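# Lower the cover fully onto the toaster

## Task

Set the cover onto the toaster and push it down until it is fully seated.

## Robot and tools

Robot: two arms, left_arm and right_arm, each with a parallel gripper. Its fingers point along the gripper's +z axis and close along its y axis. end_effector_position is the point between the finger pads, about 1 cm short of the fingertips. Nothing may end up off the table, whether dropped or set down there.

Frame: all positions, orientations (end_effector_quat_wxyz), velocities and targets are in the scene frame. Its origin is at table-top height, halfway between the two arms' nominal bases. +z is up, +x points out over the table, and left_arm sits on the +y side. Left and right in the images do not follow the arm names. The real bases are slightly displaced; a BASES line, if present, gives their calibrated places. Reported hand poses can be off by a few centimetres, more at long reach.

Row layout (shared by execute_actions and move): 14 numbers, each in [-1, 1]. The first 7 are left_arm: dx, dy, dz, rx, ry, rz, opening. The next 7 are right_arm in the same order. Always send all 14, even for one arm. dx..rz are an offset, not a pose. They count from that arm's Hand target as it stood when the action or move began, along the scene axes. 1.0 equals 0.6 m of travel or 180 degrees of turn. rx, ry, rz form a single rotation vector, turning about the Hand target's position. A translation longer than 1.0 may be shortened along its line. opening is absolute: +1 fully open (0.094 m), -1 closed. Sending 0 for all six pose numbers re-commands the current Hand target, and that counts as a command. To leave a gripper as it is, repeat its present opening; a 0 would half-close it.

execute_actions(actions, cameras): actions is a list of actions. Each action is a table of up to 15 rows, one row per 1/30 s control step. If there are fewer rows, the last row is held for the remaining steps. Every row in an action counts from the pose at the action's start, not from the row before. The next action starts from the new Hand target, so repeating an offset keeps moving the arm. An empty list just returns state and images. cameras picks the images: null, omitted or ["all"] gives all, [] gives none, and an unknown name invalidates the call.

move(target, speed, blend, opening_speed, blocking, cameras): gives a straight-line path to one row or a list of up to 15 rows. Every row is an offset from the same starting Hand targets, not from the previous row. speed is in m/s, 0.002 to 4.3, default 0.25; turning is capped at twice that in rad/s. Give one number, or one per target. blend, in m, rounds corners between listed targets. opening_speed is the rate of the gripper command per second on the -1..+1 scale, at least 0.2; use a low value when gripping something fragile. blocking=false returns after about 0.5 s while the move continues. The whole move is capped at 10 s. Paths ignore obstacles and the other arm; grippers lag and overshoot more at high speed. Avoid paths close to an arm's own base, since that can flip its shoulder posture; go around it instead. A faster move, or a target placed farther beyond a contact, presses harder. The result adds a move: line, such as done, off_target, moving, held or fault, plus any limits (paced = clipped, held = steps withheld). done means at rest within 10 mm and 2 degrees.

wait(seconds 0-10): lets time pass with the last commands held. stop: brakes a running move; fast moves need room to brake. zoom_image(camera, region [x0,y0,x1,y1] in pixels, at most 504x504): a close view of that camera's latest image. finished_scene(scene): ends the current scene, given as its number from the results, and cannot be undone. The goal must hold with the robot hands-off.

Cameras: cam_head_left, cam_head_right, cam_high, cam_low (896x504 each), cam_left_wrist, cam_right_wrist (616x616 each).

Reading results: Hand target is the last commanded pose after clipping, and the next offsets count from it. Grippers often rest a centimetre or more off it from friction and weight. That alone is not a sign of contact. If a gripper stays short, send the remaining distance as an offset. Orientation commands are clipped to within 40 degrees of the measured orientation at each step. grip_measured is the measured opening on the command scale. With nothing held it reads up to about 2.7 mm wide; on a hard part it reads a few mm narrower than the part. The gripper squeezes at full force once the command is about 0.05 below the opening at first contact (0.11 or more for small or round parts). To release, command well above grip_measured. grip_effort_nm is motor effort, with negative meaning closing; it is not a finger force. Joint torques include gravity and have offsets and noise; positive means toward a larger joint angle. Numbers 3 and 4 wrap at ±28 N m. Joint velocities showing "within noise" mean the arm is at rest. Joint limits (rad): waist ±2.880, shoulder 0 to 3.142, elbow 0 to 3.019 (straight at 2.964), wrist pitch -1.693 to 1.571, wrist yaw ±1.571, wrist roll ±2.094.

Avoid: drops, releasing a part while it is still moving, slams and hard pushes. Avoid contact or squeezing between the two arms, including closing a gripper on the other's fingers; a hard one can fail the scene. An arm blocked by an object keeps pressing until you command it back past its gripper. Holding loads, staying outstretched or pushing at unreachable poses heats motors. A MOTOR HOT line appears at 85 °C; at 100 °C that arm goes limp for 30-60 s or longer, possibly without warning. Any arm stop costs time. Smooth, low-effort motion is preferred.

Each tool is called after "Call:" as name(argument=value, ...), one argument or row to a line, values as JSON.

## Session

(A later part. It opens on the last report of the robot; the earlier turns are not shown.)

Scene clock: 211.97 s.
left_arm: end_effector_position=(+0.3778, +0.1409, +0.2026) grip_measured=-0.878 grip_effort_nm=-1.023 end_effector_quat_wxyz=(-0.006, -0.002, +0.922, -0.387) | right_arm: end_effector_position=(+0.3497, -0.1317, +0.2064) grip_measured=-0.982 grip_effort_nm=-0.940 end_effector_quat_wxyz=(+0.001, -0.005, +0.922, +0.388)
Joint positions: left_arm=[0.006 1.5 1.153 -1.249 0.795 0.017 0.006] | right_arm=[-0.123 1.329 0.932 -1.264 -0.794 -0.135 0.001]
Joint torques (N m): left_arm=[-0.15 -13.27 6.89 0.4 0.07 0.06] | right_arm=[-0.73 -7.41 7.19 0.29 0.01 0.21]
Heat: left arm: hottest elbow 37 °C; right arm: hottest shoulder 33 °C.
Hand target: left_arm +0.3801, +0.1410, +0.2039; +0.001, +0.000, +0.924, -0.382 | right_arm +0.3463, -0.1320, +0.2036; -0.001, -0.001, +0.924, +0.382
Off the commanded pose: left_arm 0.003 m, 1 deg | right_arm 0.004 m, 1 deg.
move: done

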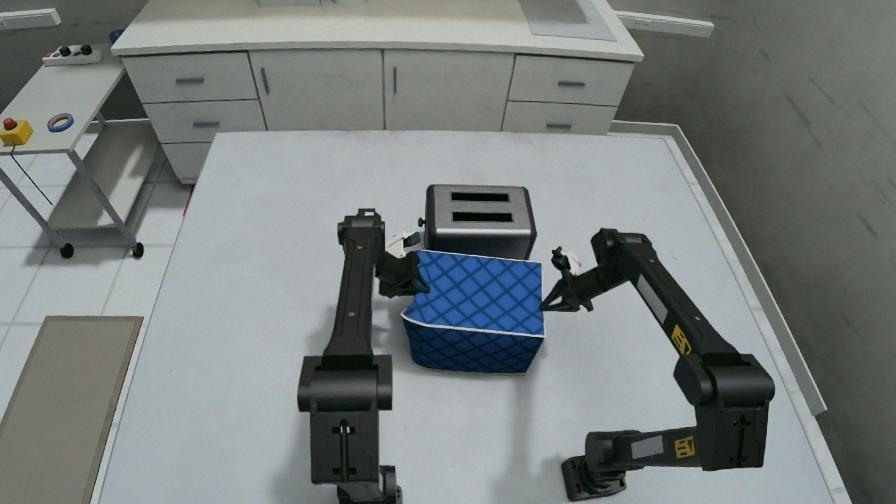

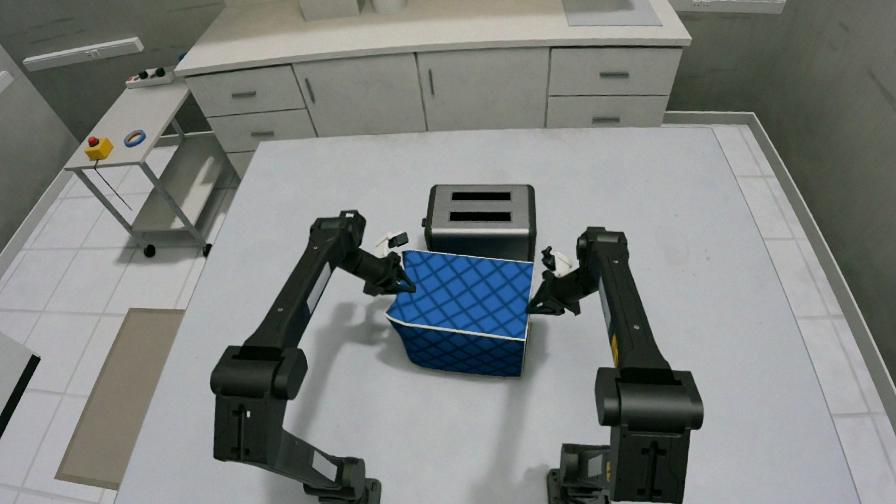

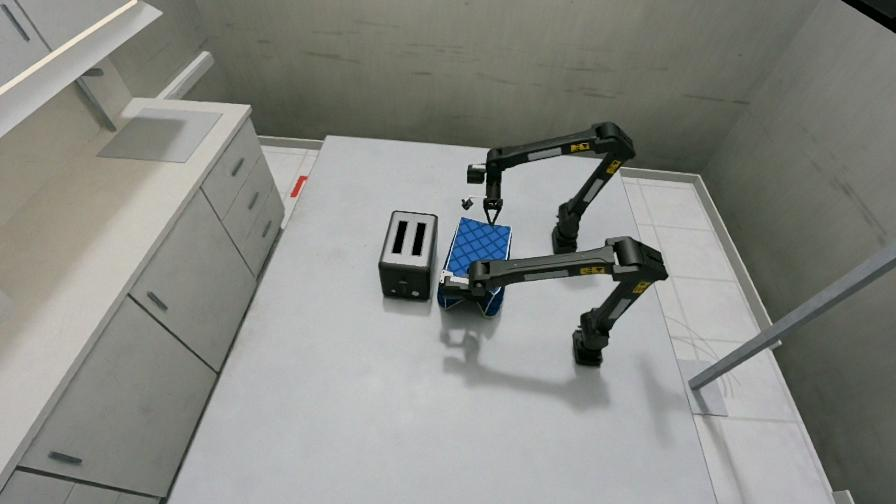

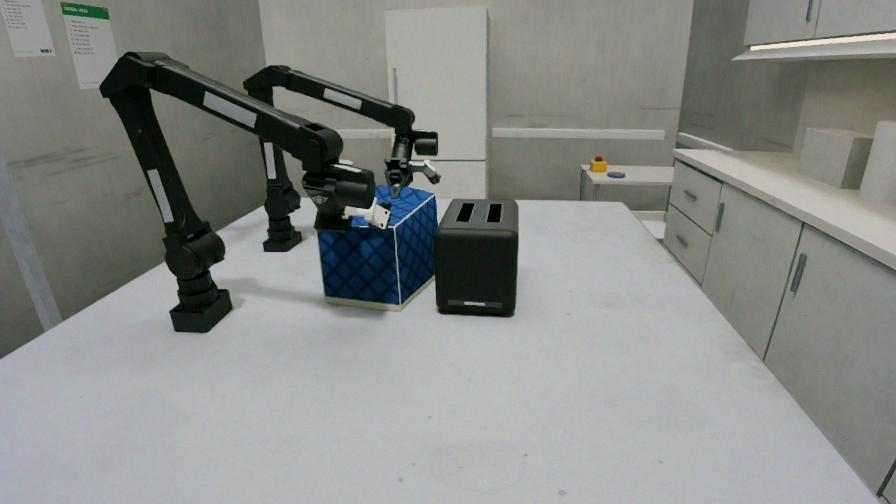

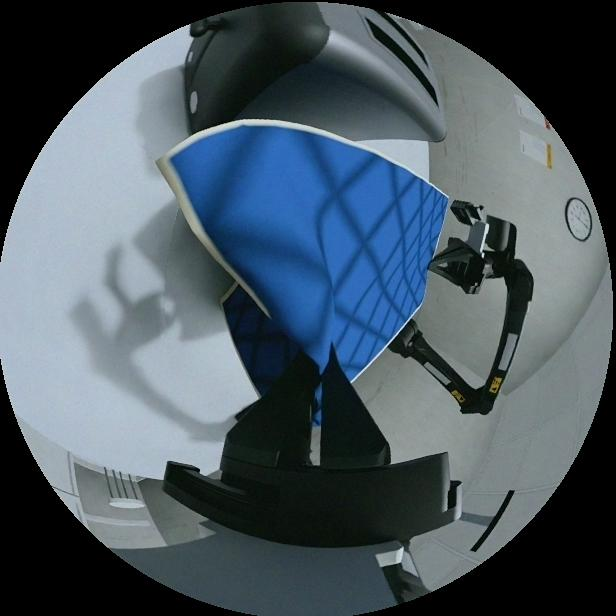

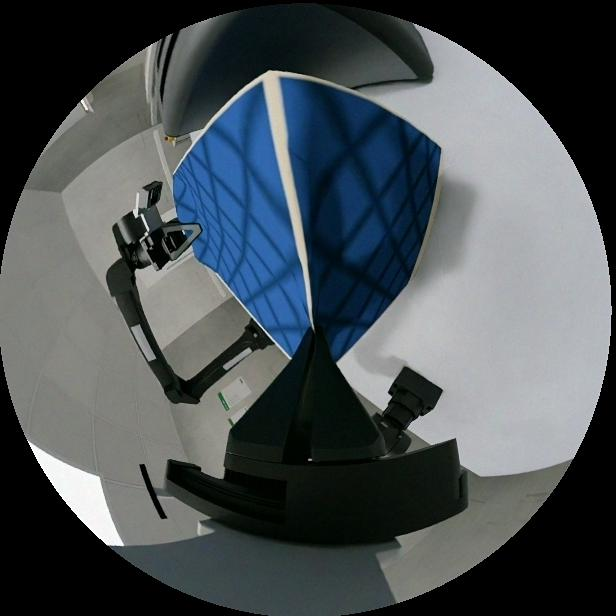

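Call:
move(
  target=[
    [0,0,0,0,0,0,-1,0.01,-0.06,0.06,0,0,0,1],
    [0,0,0,0,0,0,-1,0.01,0.042,-0.025,0,0,0,1],
  ],
  speed=0.08,
)

Call:
zoom_image(
  camera="cam_head_right",
  region=[300, 160, 660, 400],
)

Call:
move(
  target=[0,0,0,0,0,0,-1,0,0,0,0,0,0,-1],
  opening_speed=0.5,
)

Call:
zoom_image(
  camera="cam_head_right",
  region=[300, 160, 660, 400],
)

Scene clock: 218.77 s.
left_arm: end_effector_position=(+0.3776, +0.1414, +0.2028) grip_measured=-0.879 grip_effort_nm=-1.028 end_effector_quat_wxyz=(-0.005, -0.001, +0.923, -0.385) | right_arm: end_effector_position=(+0.3559, -0.1116, +0.1947) grip_measured=+0.998 grip_effort_nm=0.095 end_effector_quat_wxyz=(+0.009, -0.005, +0.925, +0.381)
Joint positions: left_arm=[0.006 1.498 1.153 -1.249 0.791 0.017 0.006] | right_arm=[-0.058 1.329 0.905 -1.149 -0.781 -0.032 0.094]
Joint torques (N m): left_arm=[-0.5 -13.27 6.95 0.42 0.18 0.08] | right_arm=[0.21 -6.36 7.15 0.5 -0.6 0.23]
Heat: left arm: hottest elbow 36 °C; right arm: hottest shoulder 32 °C.
Hand target: left_arm +0.3801, +0.1410, +0.2040; +0.001, +0.001, +0.924, -0.382 | right_arm +0.3523, -0.1069, +0.1886; -0.001, -0.001, +0.924, +0.382
Off the commanded pose: left_arm 0.003 m, 1 deg | right_arm 0.008 m, 1 deg.
move: done

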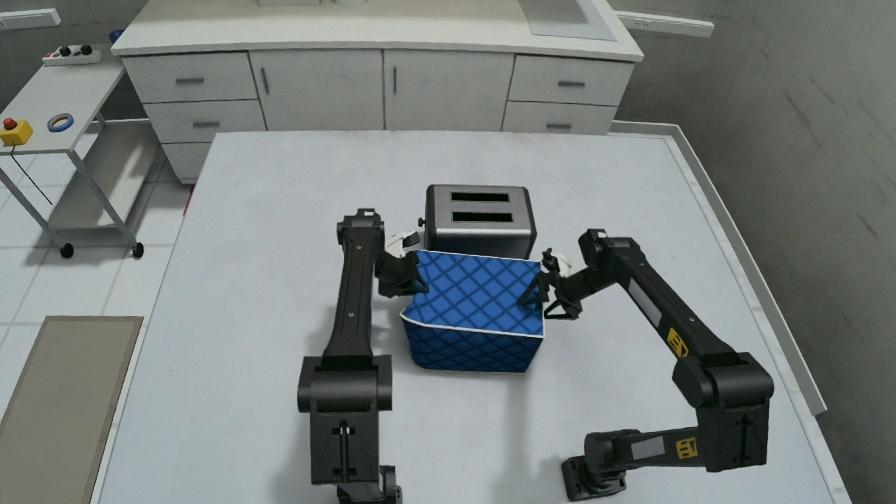

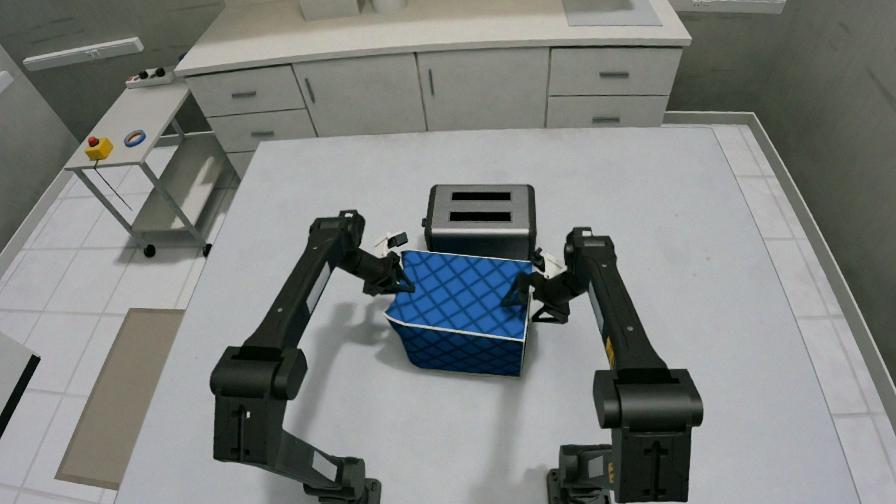

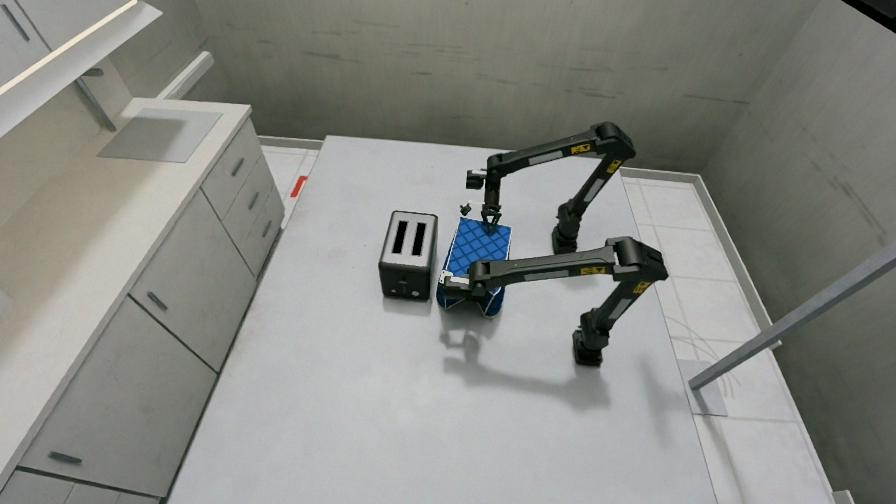

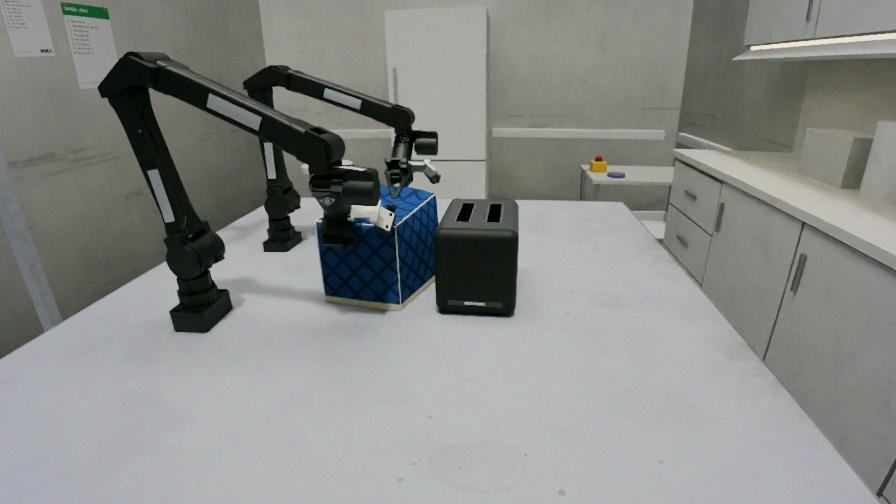

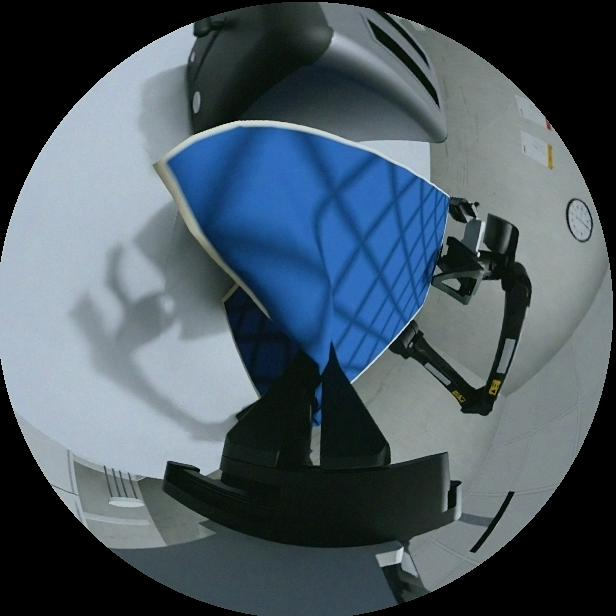

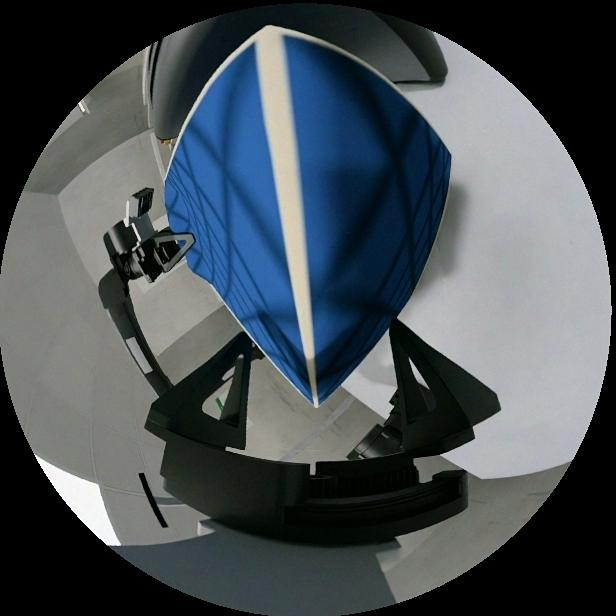

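Scaled by 1.400.

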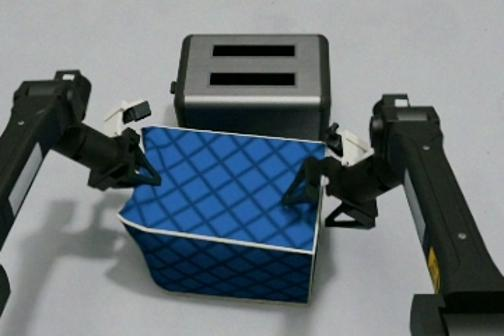

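Scene clock: 223.07 s.
left_arm: end_effector_position=(+0.3776, +0.1414, +0.2028) grip_measured=-0.879 grip_effort_nm=-1.023 end_effector_quat_wxyz=(-0.005, -0.001, +0.923, -0.385) | right_arm: end_effector_position=(+0.3558, -0.1084, +0.1961) grip_measured=-0.918 grip_effort_nm=-0.984 end_effector_quat_wxyz=(+0.009, -0.005, +0.922, +0.387)
Joint positions: left_arm=[0.006 1.498 1.153 -1.249 0.791 0.017 0.006] | right_arm=[-0.053 1.329 0.905 -1.146 -0.794 -0.027 0.004]
Joint torques (N m): left_arm=[-0.5 -13.33 6.99 0.44 0.23 0.07] | right_arm=[-0.32 -6.36 7.19 0.38 -0.1 0.18]
Heat: left arm: hottest elbow 36 °C; right arm: hottest shoulder 32 °C.
Hand target: left_arm +0.3801, +0.1410, +0.2040; +0.001, +0.001, +0.924, -0.382 | right_arm +0.3523, -0.1069, +0.1886; -0.001, -0.001, +0.924, +0.382
Off the commanded pose: left_arm 0.003 m, 1 deg | right_arm 0.008 m, 1 deg.
move: done

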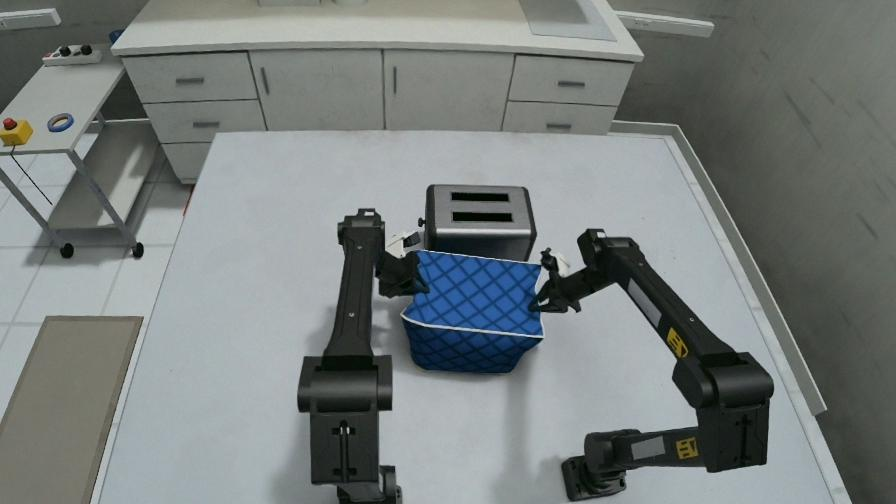

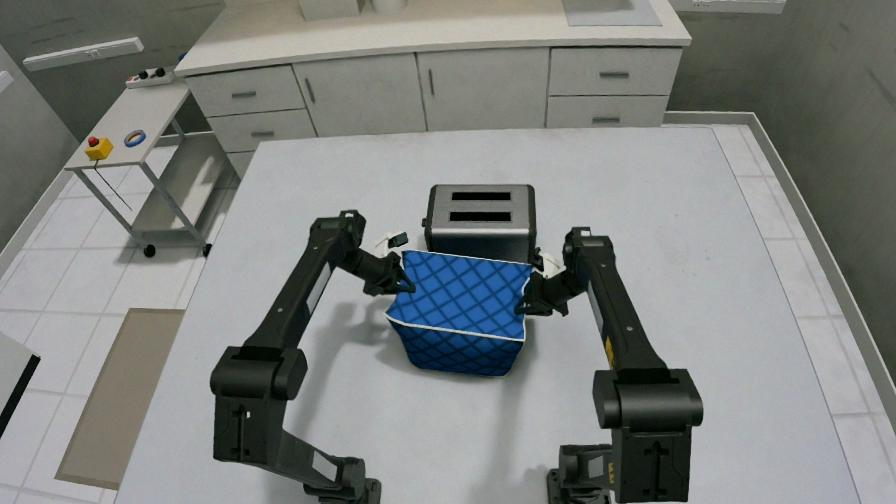

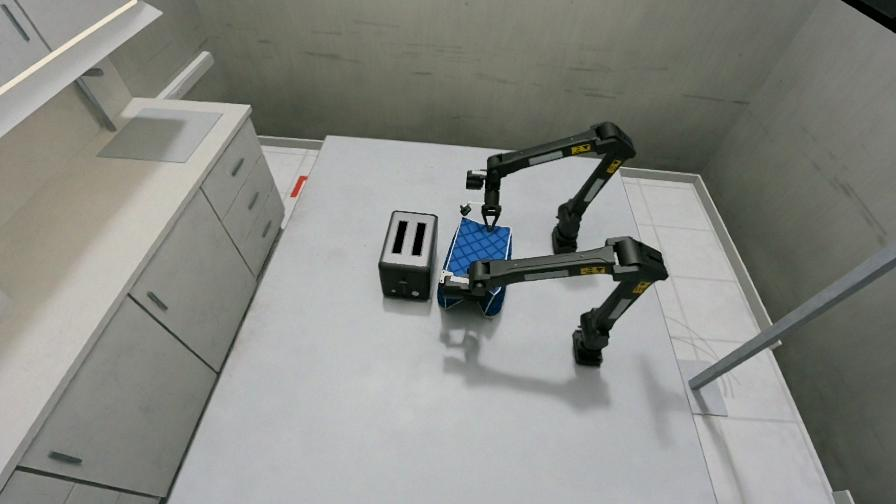

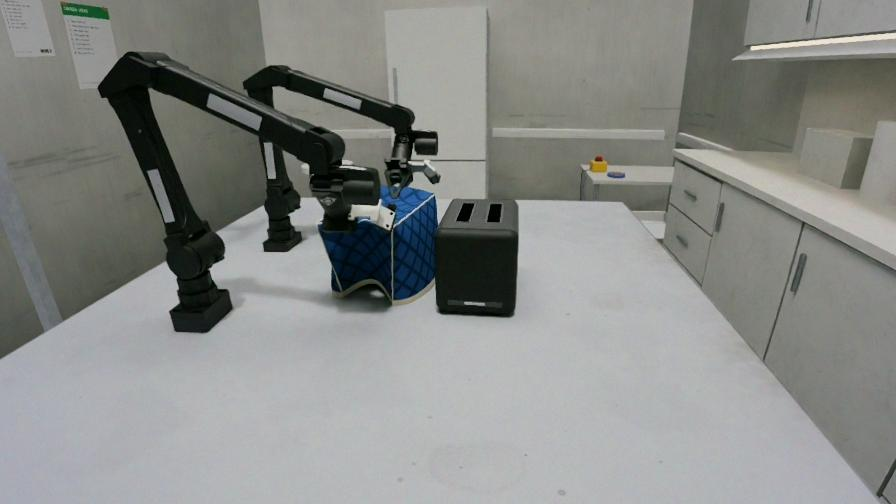

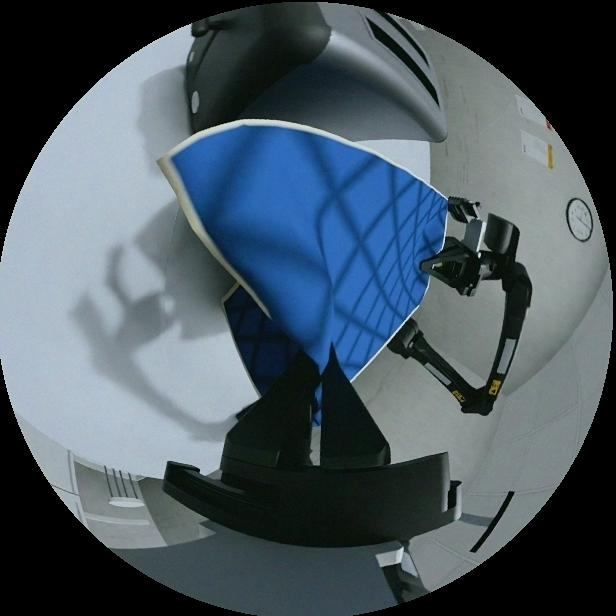

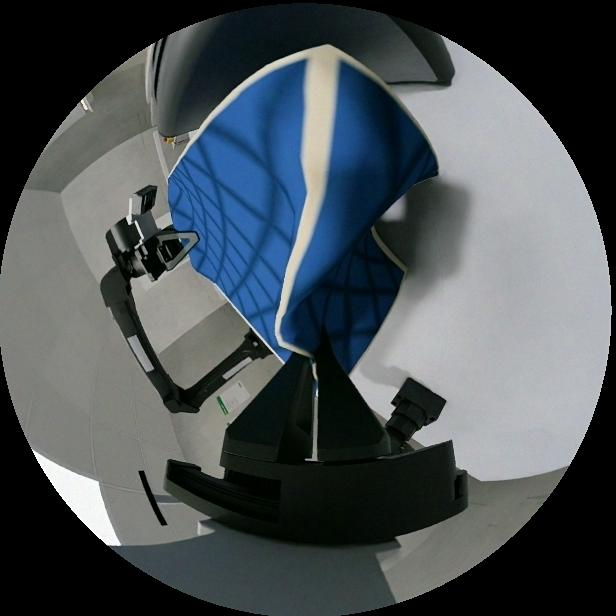

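Scaled by 1.400.

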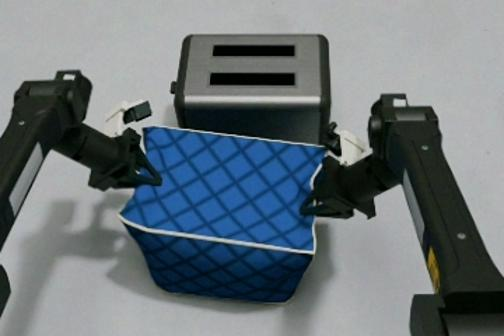

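Call:
move(
  target=[0,0.03,0.2,0,0,0,-1,0,-0.03,0.2,0,0,0,-1],
  speed=0.1,
)

Call:
zoom_image(
  camera="cam_head_right",
  region=[300, 160, 660, 400],
)

Scene clock: 230.57 s.
left_arm: end_effector_position=(+0.3657, +0.1413, +0.2970) grip_measured=-0.884 grip_effort_nm=-1.028 end_effector_quat_wxyz=(-0.041, -0.002, +0.921, -0.386) | right_arm: end_effector_position=(+0.3401, -0.1096, +0.2888) grip_measured=-0.922 grip_effort_nm=-1.038 end_effector_quat_wxyz=(-0.033, +0.003, +0.920, +0.390)
Joint positions: left_arm=[0.006 1.46 1.362 -1.589 0.791 0.055 0.005] | right_arm=[-0.06 1.266 1.098 -1.509 -0.8 -0.061 0.004]
Joint torques (N m): left_arm=[2.67 -14.33 11.03 -0.28 0.06 0.26] | right_arm=[-3.9 -7.36 13.11 -0.49 0.22 -0.21]
Heat: left arm: hottest elbow 36 °C; right arm: hottest shoulder 32 °C.
Hand target: left_arm +0.3801, +0.1590, +0.3239; +0.001, +0.001, +0.924, -0.382 | right_arm +0.3523, -0.1249, +0.3085; -0.001, -0.001, +0.924, +0.382
Off the commanded pose: left_arm 0.035 m, 5 deg | right_arm 0.028 m, 4 deg.
move: off_target (left_arm, right_arm)

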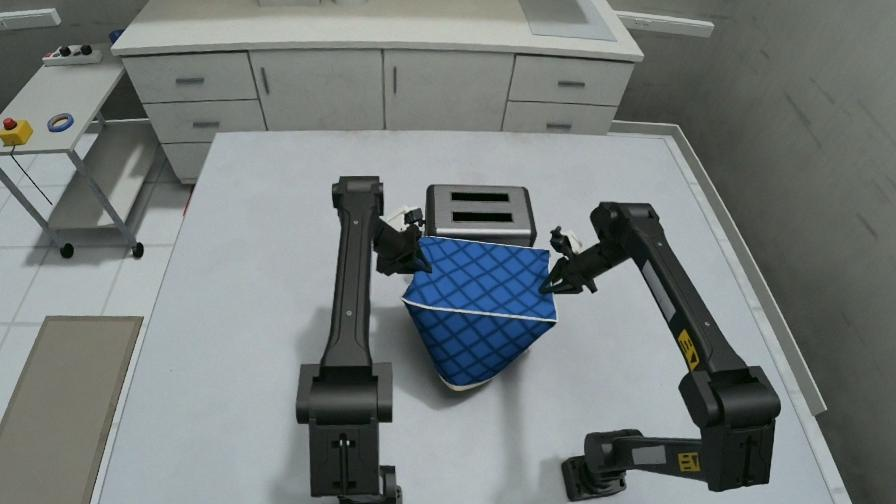

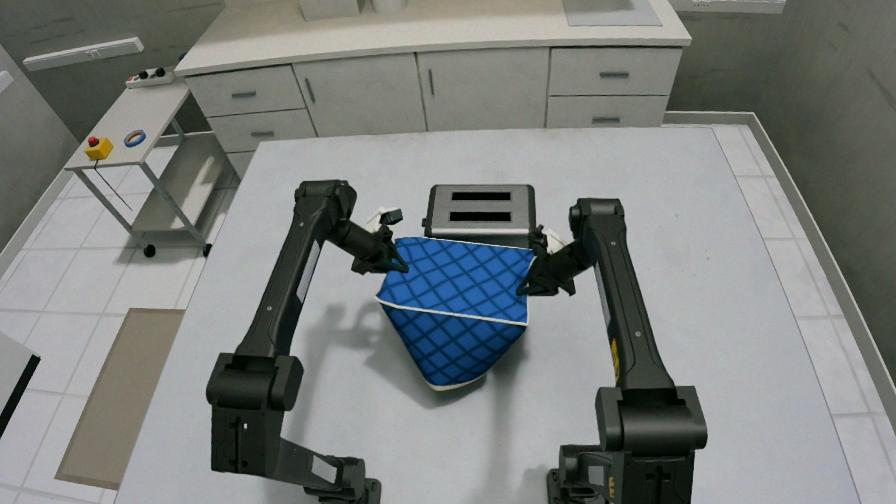

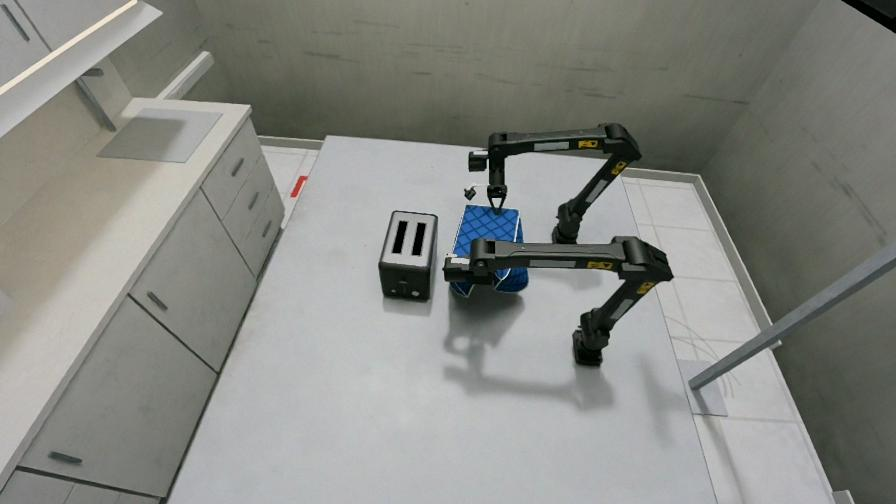

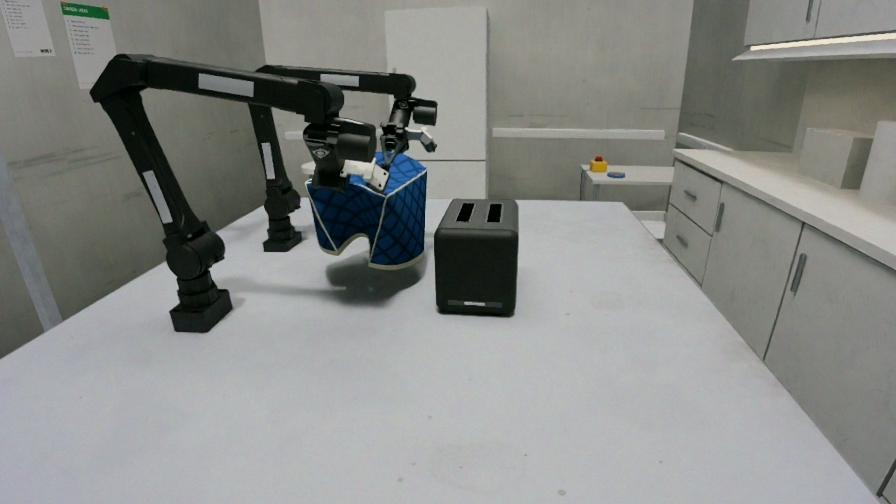

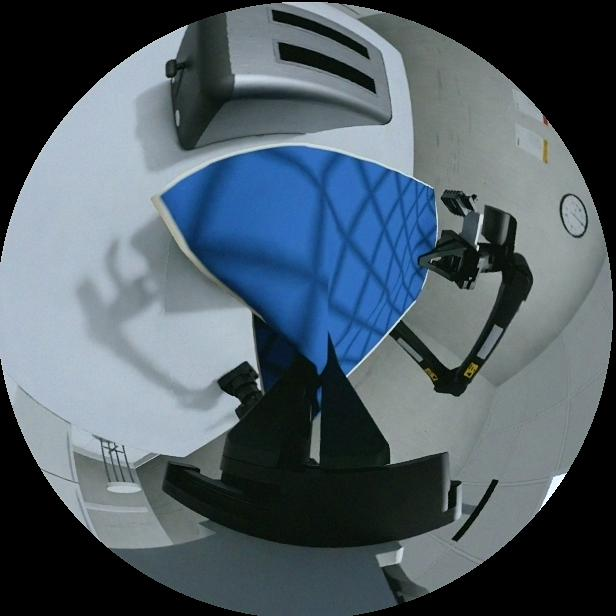

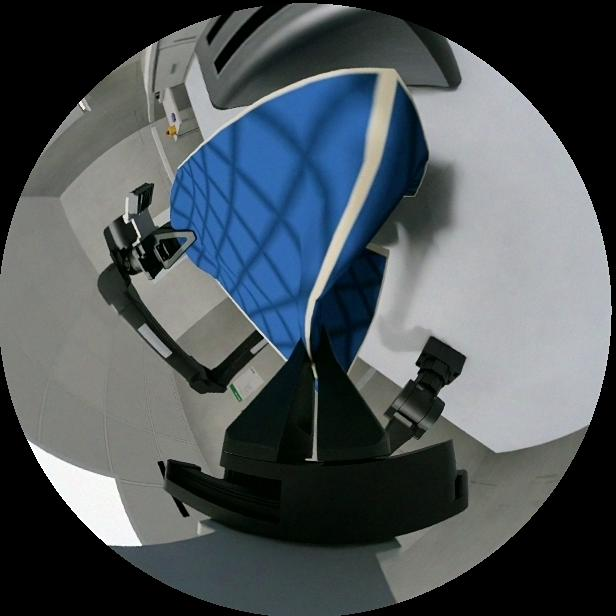

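Scaled by 1.400.

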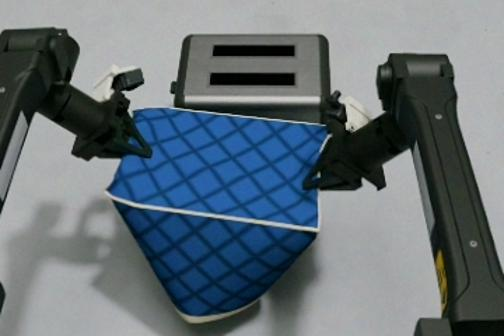

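Call:
move(
  target=[0,0,0.03,0.33,0,0,-1,0,0,0.055,-0.33,0,0,-1],
  speed=0.2,
)

Call:
zoom_image(
  camera="cam_head_right",
  region=[300, 160, 660, 400],
)

Call:
zoom_image(
  camera="cam_low",
  region=[250, 130, 550, 340],
)

Scene clock: 240.87 s.
left_arm: end_effector_position=(+0.3653, +0.1343, +0.3266) grip_measured=-0.885 grip_effort_nm=-1.033 end_effector_quat_wxyz=(+0.033, +0.028, +0.996, +0.083) | right_arm: end_effector_position=(+0.3512, -0.1024, +0.3305) grip_measured=-0.923 grip_effort_nm=-1.033 end_effector_quat_wxyz=(+0.043, -0.022, +0.996, -0.075)
Joint positions: left_arm=[-0.375 1.448 1.557 -1.674 -0.178 -0.314 0.005] | right_arm=[0.388 1.276 1.349 -1.623 0.171 0.38 0.004]
Joint torques (N m): left_arm=[2.9 -12.81 10 -0.5 -2.43 0.01] | right_arm=[-3.31 -6.71 11.6 -1.69 2.44 0.22]
Heat: left arm: hottest elbow 36 °C; right arm: hottest shoulder 32 °C.
Hand target: left_arm +0.3800, +0.1591, +0.3418; +0.000, +0.001, +0.992, +0.126 | right_arm +0.3523, -0.1248, +0.3416; -0.001, -0.001, +0.992, -0.126
Off the commanded pose: left_arm 0.033 m, 7 deg | right_arm 0.025 m, 8 deg.
joint sent to its limit (left arm) — joint 4 (wrist pitch), lower limit. The joint targets are off in orientation, not in position.
joint sent to its limit (right arm) — joint 4 (wrist pitch), lower limit. The joint targets are off in orientation, not in position.
move: off_target (left_arm, right_arm)

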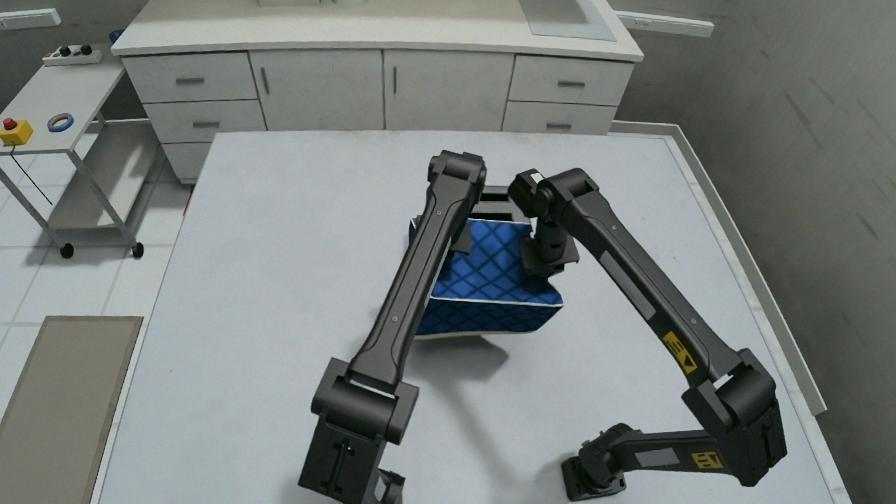

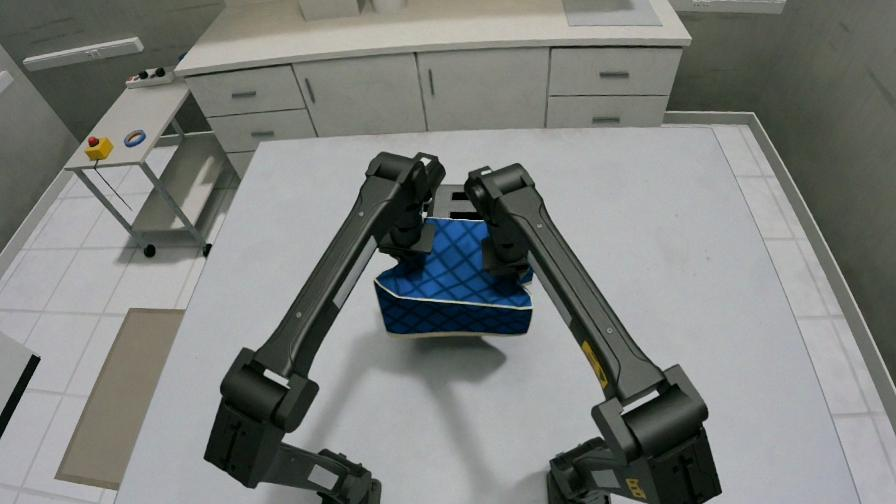

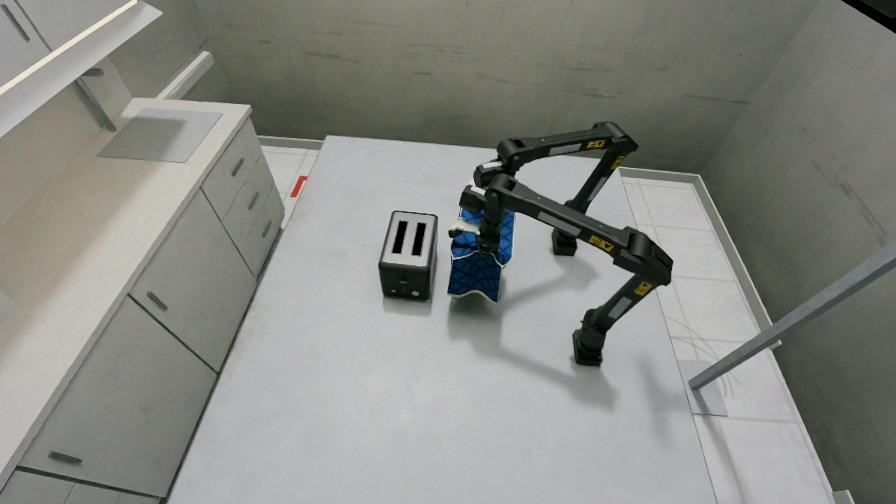

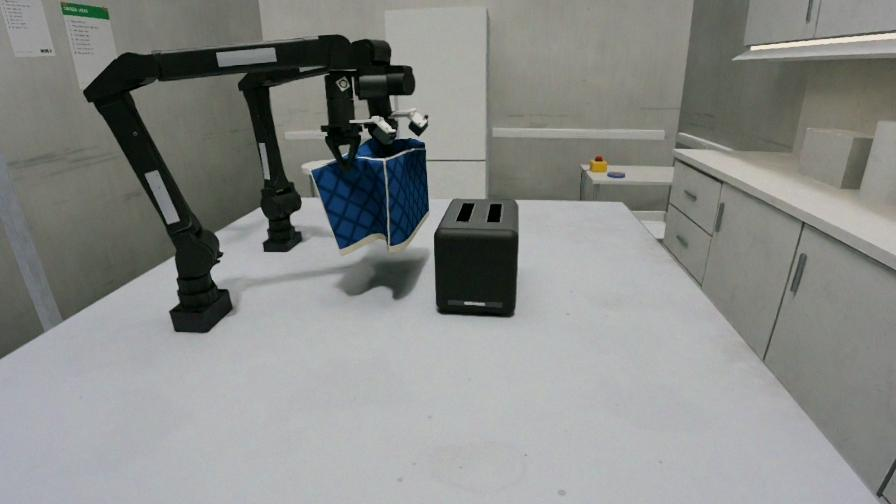

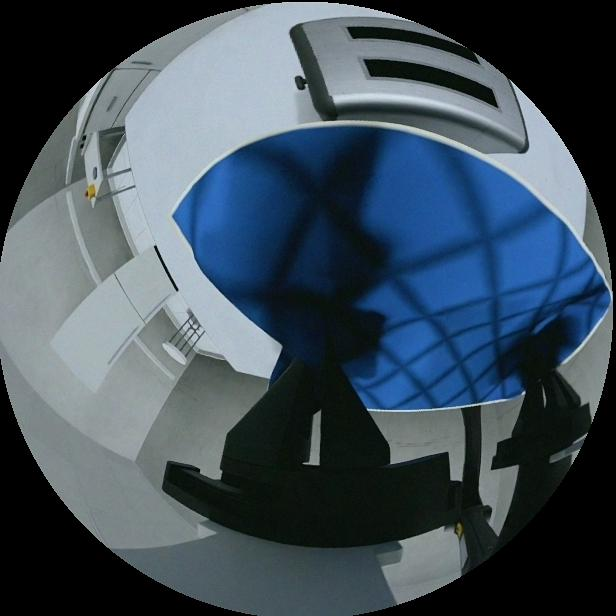

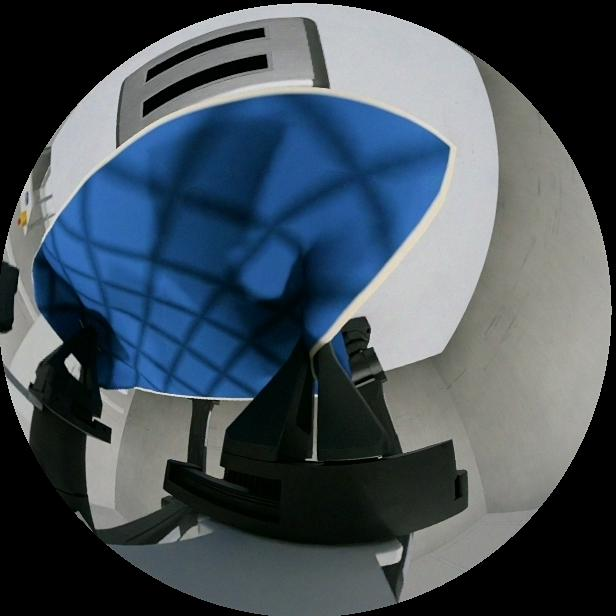

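Scaled by 1.400.

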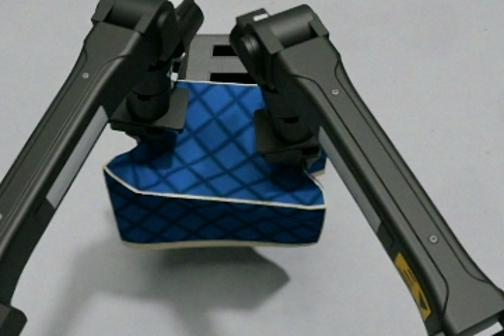

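Scaled by 1.680.

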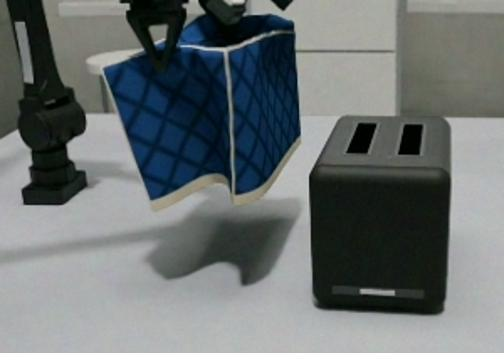

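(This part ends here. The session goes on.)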